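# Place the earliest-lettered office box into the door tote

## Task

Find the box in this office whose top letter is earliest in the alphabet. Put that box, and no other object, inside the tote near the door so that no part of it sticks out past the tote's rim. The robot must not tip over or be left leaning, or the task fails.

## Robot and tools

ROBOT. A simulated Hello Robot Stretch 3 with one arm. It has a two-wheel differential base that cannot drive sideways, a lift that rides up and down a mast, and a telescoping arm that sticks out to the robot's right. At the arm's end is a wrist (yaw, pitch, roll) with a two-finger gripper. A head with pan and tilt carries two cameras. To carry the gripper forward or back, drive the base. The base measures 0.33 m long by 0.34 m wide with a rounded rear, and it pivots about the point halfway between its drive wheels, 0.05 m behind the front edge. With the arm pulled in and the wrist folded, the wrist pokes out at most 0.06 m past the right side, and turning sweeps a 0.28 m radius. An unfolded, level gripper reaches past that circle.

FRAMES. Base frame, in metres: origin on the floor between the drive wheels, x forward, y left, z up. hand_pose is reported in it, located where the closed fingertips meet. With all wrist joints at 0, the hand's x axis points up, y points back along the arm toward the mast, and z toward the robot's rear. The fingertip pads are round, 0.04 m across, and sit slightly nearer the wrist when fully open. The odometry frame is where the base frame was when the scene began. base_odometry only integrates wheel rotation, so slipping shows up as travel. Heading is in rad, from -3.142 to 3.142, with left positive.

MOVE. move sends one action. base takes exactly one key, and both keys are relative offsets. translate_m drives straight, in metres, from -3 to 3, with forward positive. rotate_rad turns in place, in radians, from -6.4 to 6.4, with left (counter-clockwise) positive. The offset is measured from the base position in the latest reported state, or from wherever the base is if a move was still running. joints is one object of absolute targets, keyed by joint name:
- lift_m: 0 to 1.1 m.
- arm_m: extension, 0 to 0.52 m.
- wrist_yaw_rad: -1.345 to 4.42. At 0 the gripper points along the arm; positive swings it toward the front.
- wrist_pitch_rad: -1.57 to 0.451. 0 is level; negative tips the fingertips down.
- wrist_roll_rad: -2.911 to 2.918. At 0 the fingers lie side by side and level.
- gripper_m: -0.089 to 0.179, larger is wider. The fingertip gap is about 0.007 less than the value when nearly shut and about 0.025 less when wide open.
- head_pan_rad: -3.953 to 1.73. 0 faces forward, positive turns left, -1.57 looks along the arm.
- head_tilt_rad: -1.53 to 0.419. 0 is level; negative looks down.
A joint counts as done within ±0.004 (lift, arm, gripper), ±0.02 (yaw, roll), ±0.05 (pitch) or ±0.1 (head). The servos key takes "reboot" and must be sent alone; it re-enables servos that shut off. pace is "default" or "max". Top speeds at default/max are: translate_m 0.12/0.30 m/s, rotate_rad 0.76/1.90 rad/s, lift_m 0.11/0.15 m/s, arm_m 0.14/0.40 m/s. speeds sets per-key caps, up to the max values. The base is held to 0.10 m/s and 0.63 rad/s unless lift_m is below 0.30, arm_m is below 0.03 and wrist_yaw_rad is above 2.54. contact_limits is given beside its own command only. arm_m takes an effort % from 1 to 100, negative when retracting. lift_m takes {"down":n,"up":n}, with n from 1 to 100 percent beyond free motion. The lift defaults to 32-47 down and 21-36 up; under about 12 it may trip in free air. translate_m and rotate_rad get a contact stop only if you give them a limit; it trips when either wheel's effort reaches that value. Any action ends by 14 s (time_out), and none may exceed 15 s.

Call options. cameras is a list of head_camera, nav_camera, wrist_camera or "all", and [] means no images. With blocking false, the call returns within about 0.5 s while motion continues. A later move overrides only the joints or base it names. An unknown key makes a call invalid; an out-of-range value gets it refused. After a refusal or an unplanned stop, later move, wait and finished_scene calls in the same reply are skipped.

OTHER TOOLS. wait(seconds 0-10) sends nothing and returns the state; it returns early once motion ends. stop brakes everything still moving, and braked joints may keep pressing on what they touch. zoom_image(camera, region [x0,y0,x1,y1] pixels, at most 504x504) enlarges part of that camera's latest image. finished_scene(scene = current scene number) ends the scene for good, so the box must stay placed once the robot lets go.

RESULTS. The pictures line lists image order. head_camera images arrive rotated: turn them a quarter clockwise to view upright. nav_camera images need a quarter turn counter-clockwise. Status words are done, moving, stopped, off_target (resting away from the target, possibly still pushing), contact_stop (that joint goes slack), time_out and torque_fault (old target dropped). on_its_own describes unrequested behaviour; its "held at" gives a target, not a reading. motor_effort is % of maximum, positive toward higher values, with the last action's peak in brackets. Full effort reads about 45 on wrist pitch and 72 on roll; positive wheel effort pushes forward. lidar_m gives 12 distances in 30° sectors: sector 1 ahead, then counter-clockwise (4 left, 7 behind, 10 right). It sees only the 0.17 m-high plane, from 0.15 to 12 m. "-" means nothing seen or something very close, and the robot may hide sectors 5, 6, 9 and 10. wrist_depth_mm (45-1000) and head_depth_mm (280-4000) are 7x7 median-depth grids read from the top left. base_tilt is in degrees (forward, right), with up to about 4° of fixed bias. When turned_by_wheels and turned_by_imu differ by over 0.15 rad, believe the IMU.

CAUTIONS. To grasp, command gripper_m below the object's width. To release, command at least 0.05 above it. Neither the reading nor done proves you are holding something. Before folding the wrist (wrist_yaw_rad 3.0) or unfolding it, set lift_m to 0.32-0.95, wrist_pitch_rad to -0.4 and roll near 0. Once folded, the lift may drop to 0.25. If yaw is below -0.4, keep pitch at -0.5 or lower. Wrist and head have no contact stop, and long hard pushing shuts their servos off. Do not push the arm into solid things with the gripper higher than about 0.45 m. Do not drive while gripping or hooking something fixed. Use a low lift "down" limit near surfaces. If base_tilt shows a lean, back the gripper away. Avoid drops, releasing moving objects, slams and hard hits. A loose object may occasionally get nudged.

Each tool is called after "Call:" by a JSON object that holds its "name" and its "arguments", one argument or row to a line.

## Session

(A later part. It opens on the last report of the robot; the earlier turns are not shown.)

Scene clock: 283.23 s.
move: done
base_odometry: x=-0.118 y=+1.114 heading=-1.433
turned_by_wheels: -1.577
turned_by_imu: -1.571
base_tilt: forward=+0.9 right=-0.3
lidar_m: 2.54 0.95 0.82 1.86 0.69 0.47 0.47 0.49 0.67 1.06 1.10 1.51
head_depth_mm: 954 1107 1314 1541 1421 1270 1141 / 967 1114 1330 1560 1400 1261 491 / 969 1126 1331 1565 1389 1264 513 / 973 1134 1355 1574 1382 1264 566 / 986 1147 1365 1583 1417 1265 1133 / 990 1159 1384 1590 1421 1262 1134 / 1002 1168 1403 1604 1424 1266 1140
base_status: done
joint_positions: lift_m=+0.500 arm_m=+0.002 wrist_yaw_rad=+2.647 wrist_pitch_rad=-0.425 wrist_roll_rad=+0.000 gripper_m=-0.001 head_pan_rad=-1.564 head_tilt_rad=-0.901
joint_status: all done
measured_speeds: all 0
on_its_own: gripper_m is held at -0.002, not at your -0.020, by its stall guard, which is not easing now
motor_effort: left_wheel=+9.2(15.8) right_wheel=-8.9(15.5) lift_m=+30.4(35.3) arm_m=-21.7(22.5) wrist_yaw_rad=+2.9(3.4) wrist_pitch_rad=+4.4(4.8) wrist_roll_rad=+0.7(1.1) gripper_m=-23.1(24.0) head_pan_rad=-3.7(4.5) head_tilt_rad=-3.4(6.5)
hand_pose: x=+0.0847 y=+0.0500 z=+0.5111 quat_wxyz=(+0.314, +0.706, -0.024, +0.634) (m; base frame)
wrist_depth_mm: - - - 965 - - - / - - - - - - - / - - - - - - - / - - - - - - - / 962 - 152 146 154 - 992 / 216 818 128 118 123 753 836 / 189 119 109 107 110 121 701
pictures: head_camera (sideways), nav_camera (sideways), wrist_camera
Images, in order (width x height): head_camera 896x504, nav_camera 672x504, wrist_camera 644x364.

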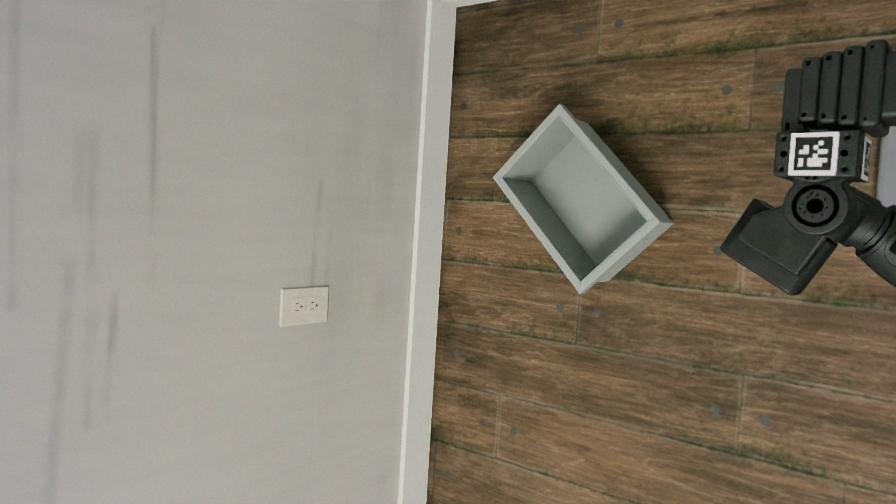

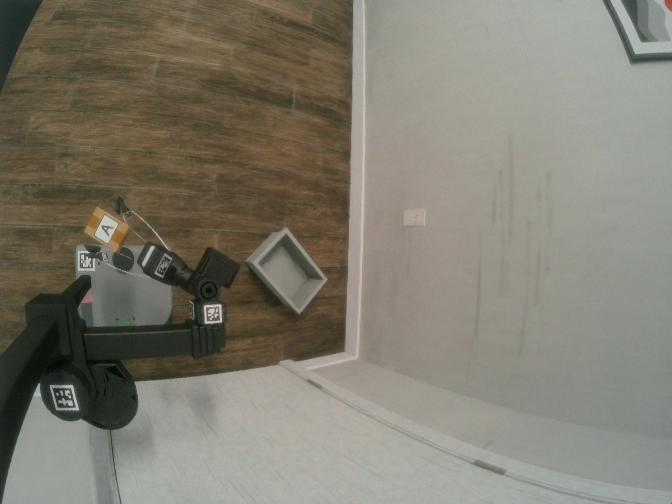

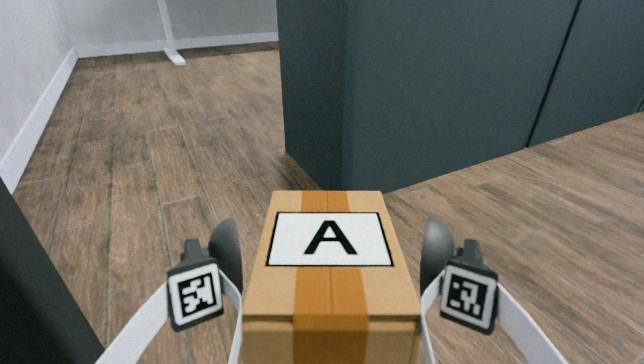

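Call:
{"name": "move", "arguments": {
  "base": {"translate_m": -0.0335},
  "joints": {"wrist_yaw_rad": 0.0},
  "cameras": []
}}

Call:
{"name": "move", "arguments": {
  "joints": {"wrist_pitch_rad": -1.18, "arm_m": 0.466},
  "speeds": {"arm_m": 0.25},
  "cameras": []
}}

Call:
{"name": "move", "arguments": {
  "joints": {"lift_m": 0.28}
}}

Scene clock: 304.60 s.
move: done
base_odometry: x=-0.123 y=+1.147 heading=-1.433
turned_by_wheels: +0.000
turned_by_imu: +0.001
base_tilt: forward=+0.8 right=-0.2
lidar_m: 2.55 0.95 0.84 1.74 0.64 0.44 0.44 0.45 0.62 1.06 1.10 1.51
head_depth_mm: 956 1107 1316 1518 1420 1265 1131 / 964 1113 1328 1563 1420 1266 491 / 973 1125 1346 1558 1380 766 517 / 979 1136 1344 1575 1393 1222 1108 / 984 1149 1368 1579 1422 1266 1140 / 990 1154 1377 1591 1424 1267 1136 / 1001 1166 1390 1601 1428 1264 1139
base_status: done
joint_positions: lift_m=+0.500 arm_m=+0.002 wrist_yaw_rad=+0.003 wrist_pitch_rad=-0.425 wrist_roll_rad=+0.000 gripper_m=-0.001 head_pan_rad=-1.570 head_tilt_rad=-0.901
joint_status: all done
measured_speeds: all 0
on_its_own: gripper_m is held at -0.002, not at your -0.020, by its stall guard, which is not easing now
motor_effort: left_wheel=-1.1(5.7) right_wheel=-10.3(13.7) lift_m=+24.1(26.9) arm_m=-16.9(19.1) wrist_yaw_rad=-2.2(5.1) wrist_pitch_rad=+4.2(4.9) wrist_roll_rad=+1.0(1.0) gripper_m=-22.3(23.9) head_pan_rad=-2.8(4.2) head_tilt_rad=-1.8(2.5)
hand_pose: x=-0.0208 y=-0.3702 z=+0.5111 quat_wxyz=(+0.692, +0.151, -0.691, -0.148) (m; base frame)
wrist_depth_mm: 770 766 770 771 758 764 540 / 839 822 831 821 830 786 540 / 935 907 942 912 910 851 496 / 996 - 984 964 - 815 504 / - - 153 145 153 754 511 / 800 838 129 118 123 609 513 / 703 122 109 107 110 121 511
pictures: none
No camera images: "cameras" was empty.

Scene clock: 308.53 s.
move: done
base_odometry: x=-0.123 y=+1.147 heading=-1.433
turned_by_wheels: +0.000
turned_by_imu: +0.001
base_tilt: forward=+1.0 right=+0.0
lidar_m: 2.54 0.95 0.84 1.74 0.64 0.44 0.43 0.45 0.62 1.06 1.10 1.51
head_depth_mm: 960 1110 1306 1535 1413 1263 1124 / 961 1111 1289 791 646 559 505 / 968 1120 1276 838 1390 1264 1136 / 976 1131 1351 1561 1391 1258 1138 / 983 1142 1355 1584 1417 1260 1133 / 993 1151 1377 1584 1418 1264 1140 / 1002 1161 1400 1598 1420 1264 1139
base_status: not commanded
joint_positions: lift_m=+0.500 arm_m=+0.466 wrist_yaw_rad=+0.003 wrist_pitch_rad=-1.185 wrist_roll_rad=+0.000 gripper_m=-0.001 head_pan_rad=-1.570 head_tilt_rad=-0.900
joint_status: all done
measured_speeds: all 0
on_its_own: gripper_m is held at -0.002, not at your -0.020, by its stall guard, which is not easing now
motor_effort: left_wheel=-1.5(1.5) right_wheel=-10.8(11.2) lift_m=+20.3(24.0) arm_m=+22.9(25.5) wrist_yaw_rad=-1.7(2.4) wrist_pitch_rad=+0.2(5.1) wrist_roll_rad=+0.8(1.1) gripper_m=-23.0(23.9) head_pan_rad=-2.3(4.4) head_tilt_rad=+1.1(1.9)
hand_pose: x=-0.0214 y=-0.6850 z=+0.3922 quat_wxyz=(+0.587, +0.396, -0.586, -0.394) (m; base frame)
wrist_depth_mm: 560 553 552 551 555 550 526 / 624 640 636 631 627 651 532 / 625 634 621 620 607 609 528 / 614 595 602 469 596 583 519 / 580 562 151 144 151 570 526 / 558 565 129 117 123 535 531 / 533 121 107 107 110 121 519
pictures: none
No camera images: "cameras" was empty.

Scene clock: 311.37 s.
move: done
base_odometry: x=-0.123 y=+1.147 heading=-1.433
turned_by_wheels: +0.000
turned_by_imu: +0.000
base_tilt: forward=+0.9 right=-0.1
lidar_m: 2.55 0.95 0.84 1.74 0.64 0.44 0.44 0.45 0.62 0.65 1.10 1.51
head_depth_mm: 960 1105 1305 1529 1421 1258 1133 / 964 1116 1321 1545 1396 1222 1108 / 971 1124 1337 1503 1221 1247 1121 / 975 1128 1346 1567 1375 1265 1135 / 980 1140 1362 1593 1418 1266 1141 / 994 1159 1372 1584 1423 1266 1138 / 998 1167 1391 1598 1419 1261 1144
base_status: not commanded
joint_positions: lift_m=+0.280 arm_m=+0.466 wrist_yaw_rad=+0.003 wrist_pitch_rad=-1.185 wrist_roll_rad=+0.000 gripper_m=-0.001 head_pan_rad=-1.570 head_tilt_rad=-0.900
joint_status: all done
measured_speeds: all 0
on_its_own: gripper_m is held at -0.002, not at your -0.020, by its stall guard, which is not easing now
motor_effort: left_wheel=-1.0(1.4) right_wheel=-10.7(11.2) lift_m=+20.1(22.5) arm_m=+18.0(23.0) wrist_yaw_rad=-2.1(2.4) wrist_pitch_rad=+0.4(1.1) wrist_roll_rad=+0.7(1.0) gripper_m=-22.5(23.9) head_pan_rad=-3.0(4.1) head_tilt_rad=+0.9(1.7)
hand_pose: x=-0.0214 y=-0.6850 z=+0.1722 quat_wxyz=(+0.587, +0.396, -0.586, -0.394) (m; base frame)
wrist_depth_mm: 411 411 403 407 406 399 398 / 392 396 397 389 385 383 386 / 382 374 375 269 260 371 371 / 363 361 236 299 311 263 359 / 347 348 158 144 153 244 343 / 333 216 128 117 123 210 326 / 209 122 109 107 112 120 316
pictures: head_camera (sideways), nav_camera (sideways), wrist_camera
Images, in order (width x height): head_camera 896x504, nav_camera 672x504, wrist_camera 644x364.

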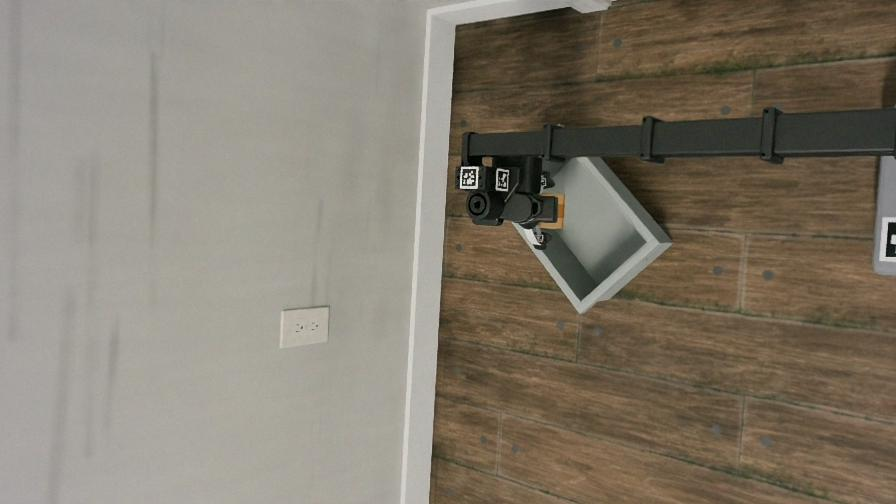

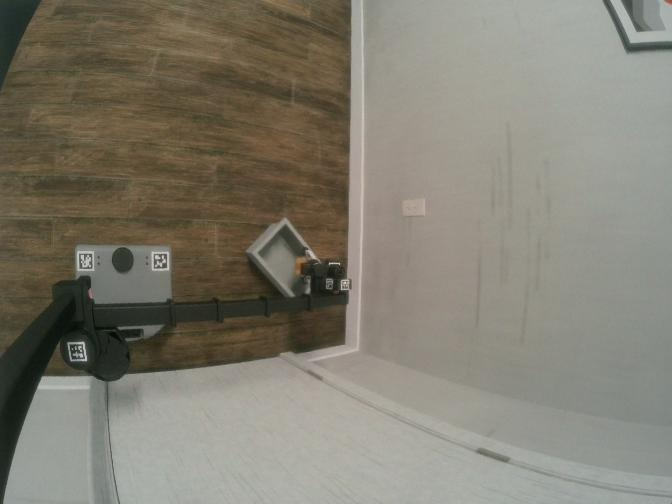

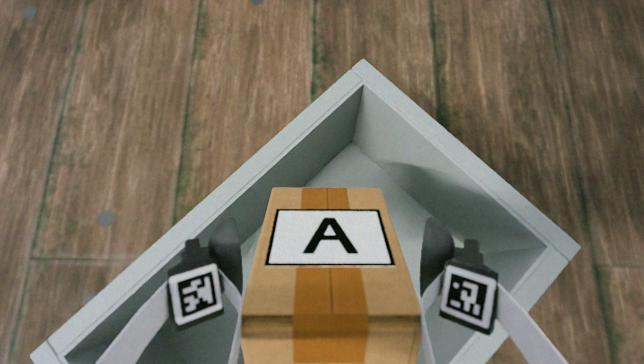

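Call:
{"name": "move", "arguments": {
  "base": {"translate_m": 0.011},
  "joints": {"arm_m": 0.44},
  "cameras": ["wrist_camera"]
}}

Call:
{"name": "move", "arguments": {
  "joints": {"lift_m": 0.165},
  "speeds": {"lift_m": 0.06},
  "contact_limits": {"lift_m": {"down": 13}},
  "cameras": ["wrist_camera", "head_camera"]
}}

Scene clock: 330.80 s.
move: done
base_odometry: x=-0.121 y=+1.136 heading=-1.433
turned_by_wheels: +0.000
turned_by_imu: +0.001
base_tilt: forward=+1.0 right=+0.0
lidar_m: 2.55 0.95 0.83 1.78 0.66 0.45 0.45 0.46 0.64 0.63 1.10 1.51
head_depth_mm: 954 1106 1306 1531 1420 1268 1138 / 965 1117 1326 1555 1399 1225 1089 / 968 1124 1334 1545 1203 1250 1122 / 977 1135 1350 1566 1366 1262 1137 / 982 1142 1357 1582 1424 1262 1139 / 994 1149 1383 1574 1423 1266 1136 / 1002 1161 1393 1599 1426 1263 1140
base_status: done
joint_positions: lift_m=+0.280 arm_m=+0.440 wrist_yaw_rad=+0.003 wrist_pitch_rad=-1.185 wrist_roll_rad=+0.000 gripper_m=-0.001 head_pan_rad=-1.570 head_tilt_rad=-0.900
joint_status: all done
measured_speeds: all 0
on_its_own: gripper_m is held at -0.002, not at your -0.020, by its stall guard, which is not easing now
motor_effort: left_wheel=+7.6(10.6) right_wheel=+3.5(7.9) lift_m=+22.6(22.7) arm_m=-20.8(24.1) wrist_yaw_rad=-2.1(2.3) wrist_pitch_rad=+0.6(1.1) wrist_roll_rad=+0.7(1.0) gripper_m=-22.6(23.7) head_pan_rad=-2.9(3.1) head_tilt_rad=+0.1(1.3)
hand_pose: x=-0.0214 y=-0.6589 z=+0.1722 quat_wxyz=(+0.587, +0.396, -0.585, -0.395) (m; base frame)
wrist_depth_mm: 412 410 405 406 408 407 399 / 394 393 395 294 270 383 387 / 376 376 375 298 299 370 369 / 361 363 238 339 348 252 357 / 345 341 151 144 153 253 337 / 330 216 128 117 123 213 333 / 321 121 110 107 110 121 317
pictures: wrist_camera
Images, in order (width x height): wrist_camera 644x364.

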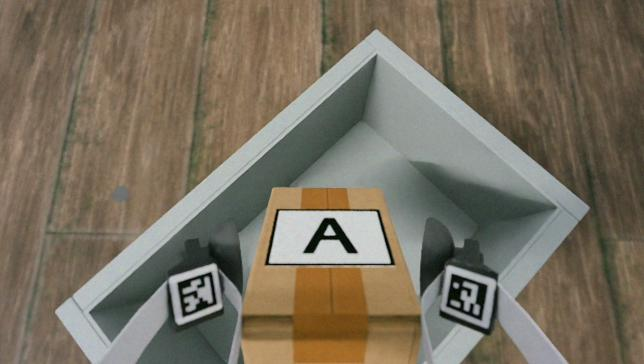

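Scene clock: 333.30 s.
move: done
base_odometry: x=-0.121 y=+1.136 heading=-1.433
turned_by_wheels: +0.000
turned_by_imu: +0.000
base_tilt: forward=+0.8 right=-0.2
lidar_m: 2.55 0.95 0.83 1.79 0.66 0.45 0.45 0.46 0.64 1.06 1.10 1.50
head_depth_mm: 955 1104 1314 1536 1419 1264 1139 / 966 1116 1323 1556 1394 1261 1124 / 968 1125 1338 1563 1056 1231 1104 / 977 1132 1343 1559 1375 1263 1136 / 982 1146 1360 1558 1415 1264 1135 / 990 1152 1379 1582 1426 1264 1137 / 1001 1164 1397 1589 1418 1270 1139
base_status: not commanded
joint_positions: lift_m=+0.165 arm_m=+0.440 wrist_yaw_rad=+0.003 wrist_pitch_rad=-1.185 wrist_roll_rad=+0.000 gripper_m=-0.001 head_pan_rad=-1.570 head_tilt_rad=-0.900
joint_status: all done
measured_speeds: all 0
on_its_own: gripper_m is held at -0.002, not at your -0.020, by its stall guard, which is not easing now
motor_effort: left_wheel=+7.7(8.0) right_wheel=+2.7(3.7) lift_m=+20.1(22.8) arm_m=-9.0(20.4) wrist_yaw_rad=-2.0(2.3) wrist_pitch_rad=+1.1(1.1) wrist_roll_rad=+0.7(1.1) gripper_m=-22.8(23.6) head_pan_rad=-1.6(3.0) head_tilt_rad=+0.4(1.3)
contact_limits: lift_m down 13 (down: maximum 72; up: maximum 65)
hand_pose: x=-0.0214 y=-0.6589 z=+0.0572 quat_wxyz=(+0.587, +0.396, -0.585, -0.395) (m; base frame)
wrist_depth_mm: 274 271 128 170 204 158 130 / 261 122 144 215 241 179 145 / 117 128 178 243 242 210 161 / 121 148 222 233 233 228 187 / 141 190 158 143 153 224 162 / 172 210 129 117 123 156 137 / 177 121 110 107 110 120 113
pictures: head_camera (sideways), wrist_camera
Images, in order (width x height): head_camera 896x504, wrist_camera 644x364.

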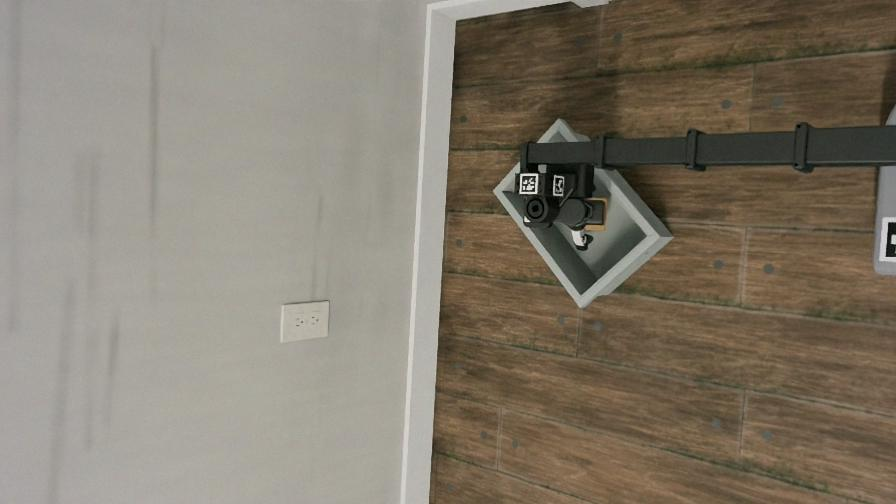

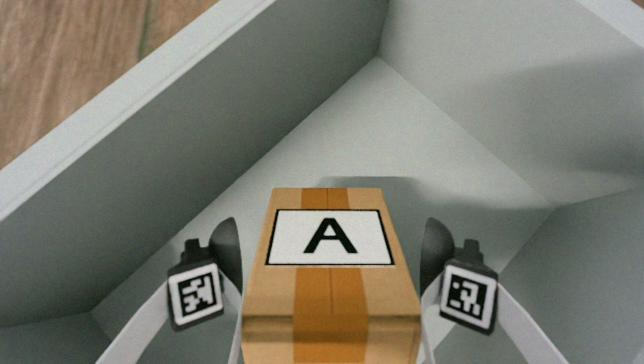

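Call:
{"name": "move", "arguments": {
  "joints": {"lift_m": 0.12},
  "speeds": {"lift_m": 0.05},
  "contact_limits": {"lift_m": {"down": 13}},
  "cameras": ["wrist_camera"]
}}

Scene clock: 343.77 s.
move: contact_stop
base_odometry: x=-0.121 y=+1.136 heading=-1.433
turned_by_wheels: +0.000
turned_by_imu: +0.001
base_tilt: forward=+1.1 right=-0.2
lidar_m: 2.56 0.95 0.83 1.78 0.66 0.45 0.45 0.46 0.64 1.06 1.10 1.51
head_depth_mm: 955 1098 1315 1531 1413 1261 1135 / 965 1117 1320 1550 1409 1259 1119 / 970 1120 1337 1562 1086 1225 1104 / 977 1134 1354 1575 1368 1263 1139 / 981 1133 1358 1577 1424 1261 1137 / 987 1149 1378 1583 1432 1260 1138 / 1001 1159 1386 1593 1434 1266 1141
base_status: not commanded
joint_positions: lift_m=+0.122 arm_m=+0.440 wrist_yaw_rad=+0.002 wrist_pitch_rad=-1.183 wrist_roll_rad=+0.000 gripper_m=-0.001 head_pan_rad=-1.570 head_tilt_rad=-0.900
joint_status: lift_m contact_stop (moved -0.043 of -0.045)
measured_speeds: translate_m=+0.000 rotate_rad=+0.000 lift_m=+0.003 arm_m=+0.000 wrist_yaw_rad=+0.000 wrist_pitch_rad=+0.000 wrist_roll_rad=+0.000 head_pan_rad=+0.000 head_tilt_rad=+0.000
on_its_own: gripper_m is held at -0.002, not at your -0.020, by its stall guard, which is not easing now; lift_m is slack since a contact_stop
motor_effort: left_wheel=+7.6(7.9) right_wheel=+3.1(3.9) lift_m=+21.7(21.7) arm_m=+12.1(12.4) wrist_yaw_rad=-1.1(2.1) wrist_pitch_rad=+0.2(1.1) wrist_roll_rad=+0.8(1.0) gripper_m=-23.1(24.5) head_pan_rad=-2.1(2.9) head_tilt_rad=+0.2(1.3)
contact_limits: lift_m down 13 (down: maximum 72; up: maximum 65)
hand_pose: x=-0.0215 y=-0.6596 z=+0.0142 quat_wxyz=(+0.588, +0.395, -0.586, -0.394) (m; base frame)
wrist_depth_mm: - 95 123 166 202 157 129 / - 107 143 204 206 177 144 / 106 125 163 143 197 194 161 / 120 146 184 130 188 189 181 / 137 181 137 119 147 182 164 / 169 177 127 110 113 159 138 / 172 121 167 129 167 121 116
pictures: wrist_camera
Images, in order (width x height): wrist_camera 644x364.

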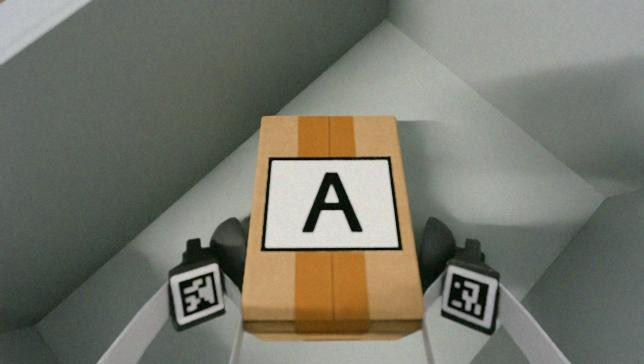

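Call:
{"name": "move", "arguments": {
  "joints": {"lift_m": 0.124, "gripper_m": 0.108},
  "cameras": ["wrist_camera"]
}}

Call:
{"name": "move", "arguments": {
  "joints": {"lift_m": 0.4},
  "speeds": {"lift_m": 0.08},
  "cameras": ["wrist_camera", "head_camera"]
}}

Scene clock: 350.13 s.
move: done
base_odometry: x=-0.121 y=+1.136 heading=-1.433
turned_by_wheels: +0.000
turned_by_imu: +0.001
base_tilt: forward=+1.1 right=-0.1
lidar_m: 2.54 0.95 0.84 1.78 0.66 0.45 0.45 0.46 0.63 1.06 1.10 1.51
head_depth_mm: 960 1108 1312 1530 1411 1265 1136 / 964 1111 1328 1572 1398 1260 1127 / 974 1127 1339 1558 1088 1223 1106 / 975 1133 1343 1583 1361 1267 1135 / 983 1146 1361 1565 1418 1260 1142 / 992 1148 1374 1587 1429 1264 1137 / 1001 1167 1392 1583 1426 1262 1137
base_status: not commanded
joint_positions: lift_m=+0.124 arm_m=+0.440 wrist_yaw_rad=+0.001 wrist_pitch_rad=-1.182 wrist_roll_rad=+0.000 gripper_m=+0.108 head_pan_rad=-1.570 head_tilt_rad=-0.900
joint_status: all done
measured_speeds: all 0
motor_effort: left_wheel=+7.3(7.7) right_wheel=+2.8(3.7) lift_m=+28.3(29.6) arm_m=+12.8(24.2) wrist_yaw_rad=+0.3(1.3) wrist_pitch_rad=+0.4(0.6) wrist_roll_rad=+0.8(1.0) gripper_m=+0.4(89.3) head_pan_rad=-2.1(2.4) head_tilt_rad=+0.6(1.1)
hand_pose: x=-0.0216 y=-0.6598 z=+0.0165 quat_wxyz=(+0.587, +0.394, -0.587, -0.394) (m; base frame)
wrist_depth_mm: - 96 123 169 201 158 128 / - 106 144 205 208 179 144 / 106 125 168 145 198 195 162 / 120 148 191 139 188 188 184 / 139 183 182 134 146 182 162 / 170 177 147 129 129 127 136 / 174 123 169 125 168 127 110
pictures: wrist_camera
Images, in order (width x height): wrist_camera 644x364.

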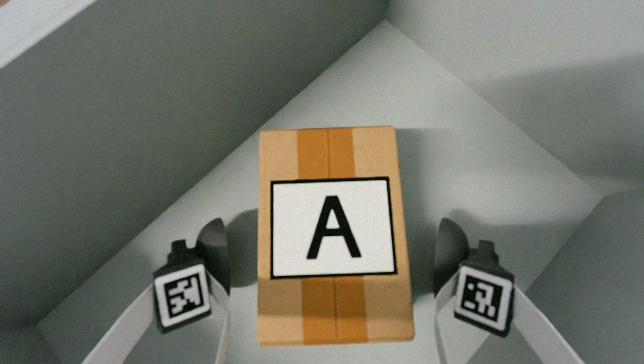

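Scene clock: 354.27 s.
move: done
base_odometry: x=-0.121 y=+1.136 heading=-1.433
turned_by_wheels: +0.000
turned_by_imu: +0.001
base_tilt: forward=+1.0 right=-0.1
lidar_m: 2.55 0.95 0.83 1.78 0.66 0.45 0.45 0.46 0.63 1.06 1.10 1.51
head_depth_mm: 958 1102 1307 1524 1426 1261 1139 / 965 1111 1328 1531 1346 671 590 / 971 1122 1339 876 1363 1260 1131 / 972 1136 1351 1559 1369 1260 1134 / 985 1144 1356 1584 1426 1268 1141 / 991 1153 1378 1575 1427 1267 1142 / 1001 1167 1388 1605 1425 1266 1137
base_status: not commanded
joint_positions: lift_m=+0.400 arm_m=+0.440 wrist_yaw_rad=+0.001 wrist_pitch_rad=-1.182 wrist_roll_rad=+0.000 gripper_m=+0.108 head_pan_rad=-1.570 head_tilt_rad=-0.900
joint_status: all done
measured_speeds: all 0
motor_effort: left_wheel=+7.2(7.6) right_wheel=+3.6(3.8) lift_m=+31.7(33.6) arm_m=-16.7(16.7) wrist_yaw_rad=+0.2(0.7) wrist_pitch_rad=+0.3(0.7) wrist_roll_rad=+0.9(1.2) gripper_m=+0.1(1.6) head_pan_rad=-1.0(2.7) head_tilt_rad=-0.6(1.7)
hand_pose: x=-0.0216 y=-0.6597 z=+0.2924 quat_wxyz=(+0.587, +0.394, -0.587, -0.394) (m; base frame)
wrist_depth_mm: 549 553 557 553 539 548 514 / 541 531 524 516 533 527 516 / 508 501 500 504 507 501 498 / 493 489 496 474 438 478 480 / 469 469 402 456 462 461 466 / 451 122 444 441 436 127 448 / 445 124 386 436 427 124 427
pictures: head_camera (sideways), wrist_camera
Images, in order (width x height): head_camera 896x504, wrist_camera 644x364.

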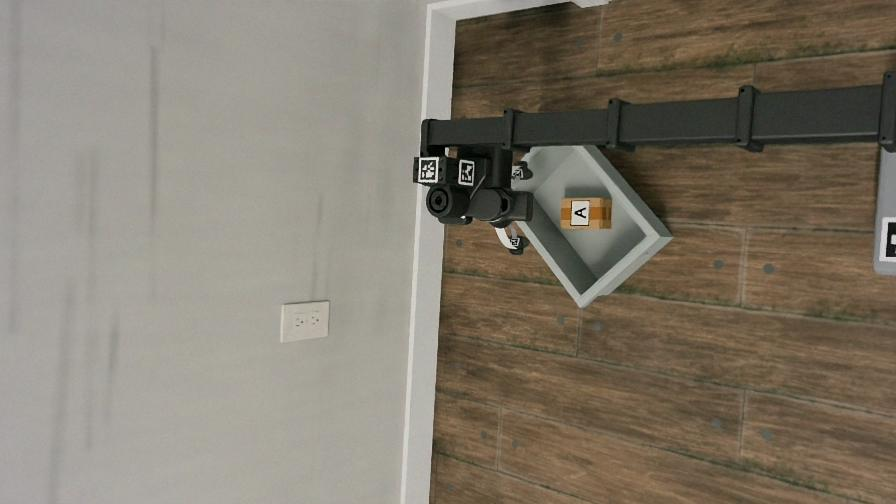

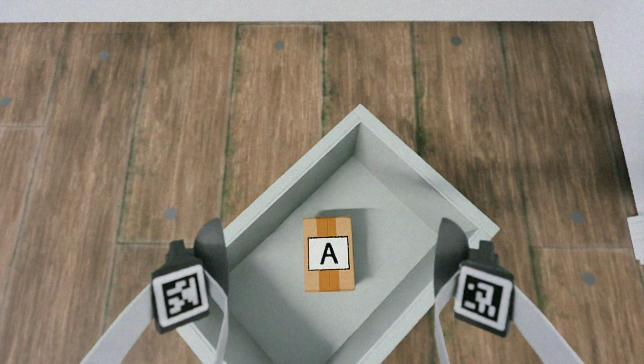

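The box lettered "A" lies flat inside the tote.

Call:
{"name": "finished_scene", "arguments": {
  "scene": 3
}}

The scene is finished: the task was done.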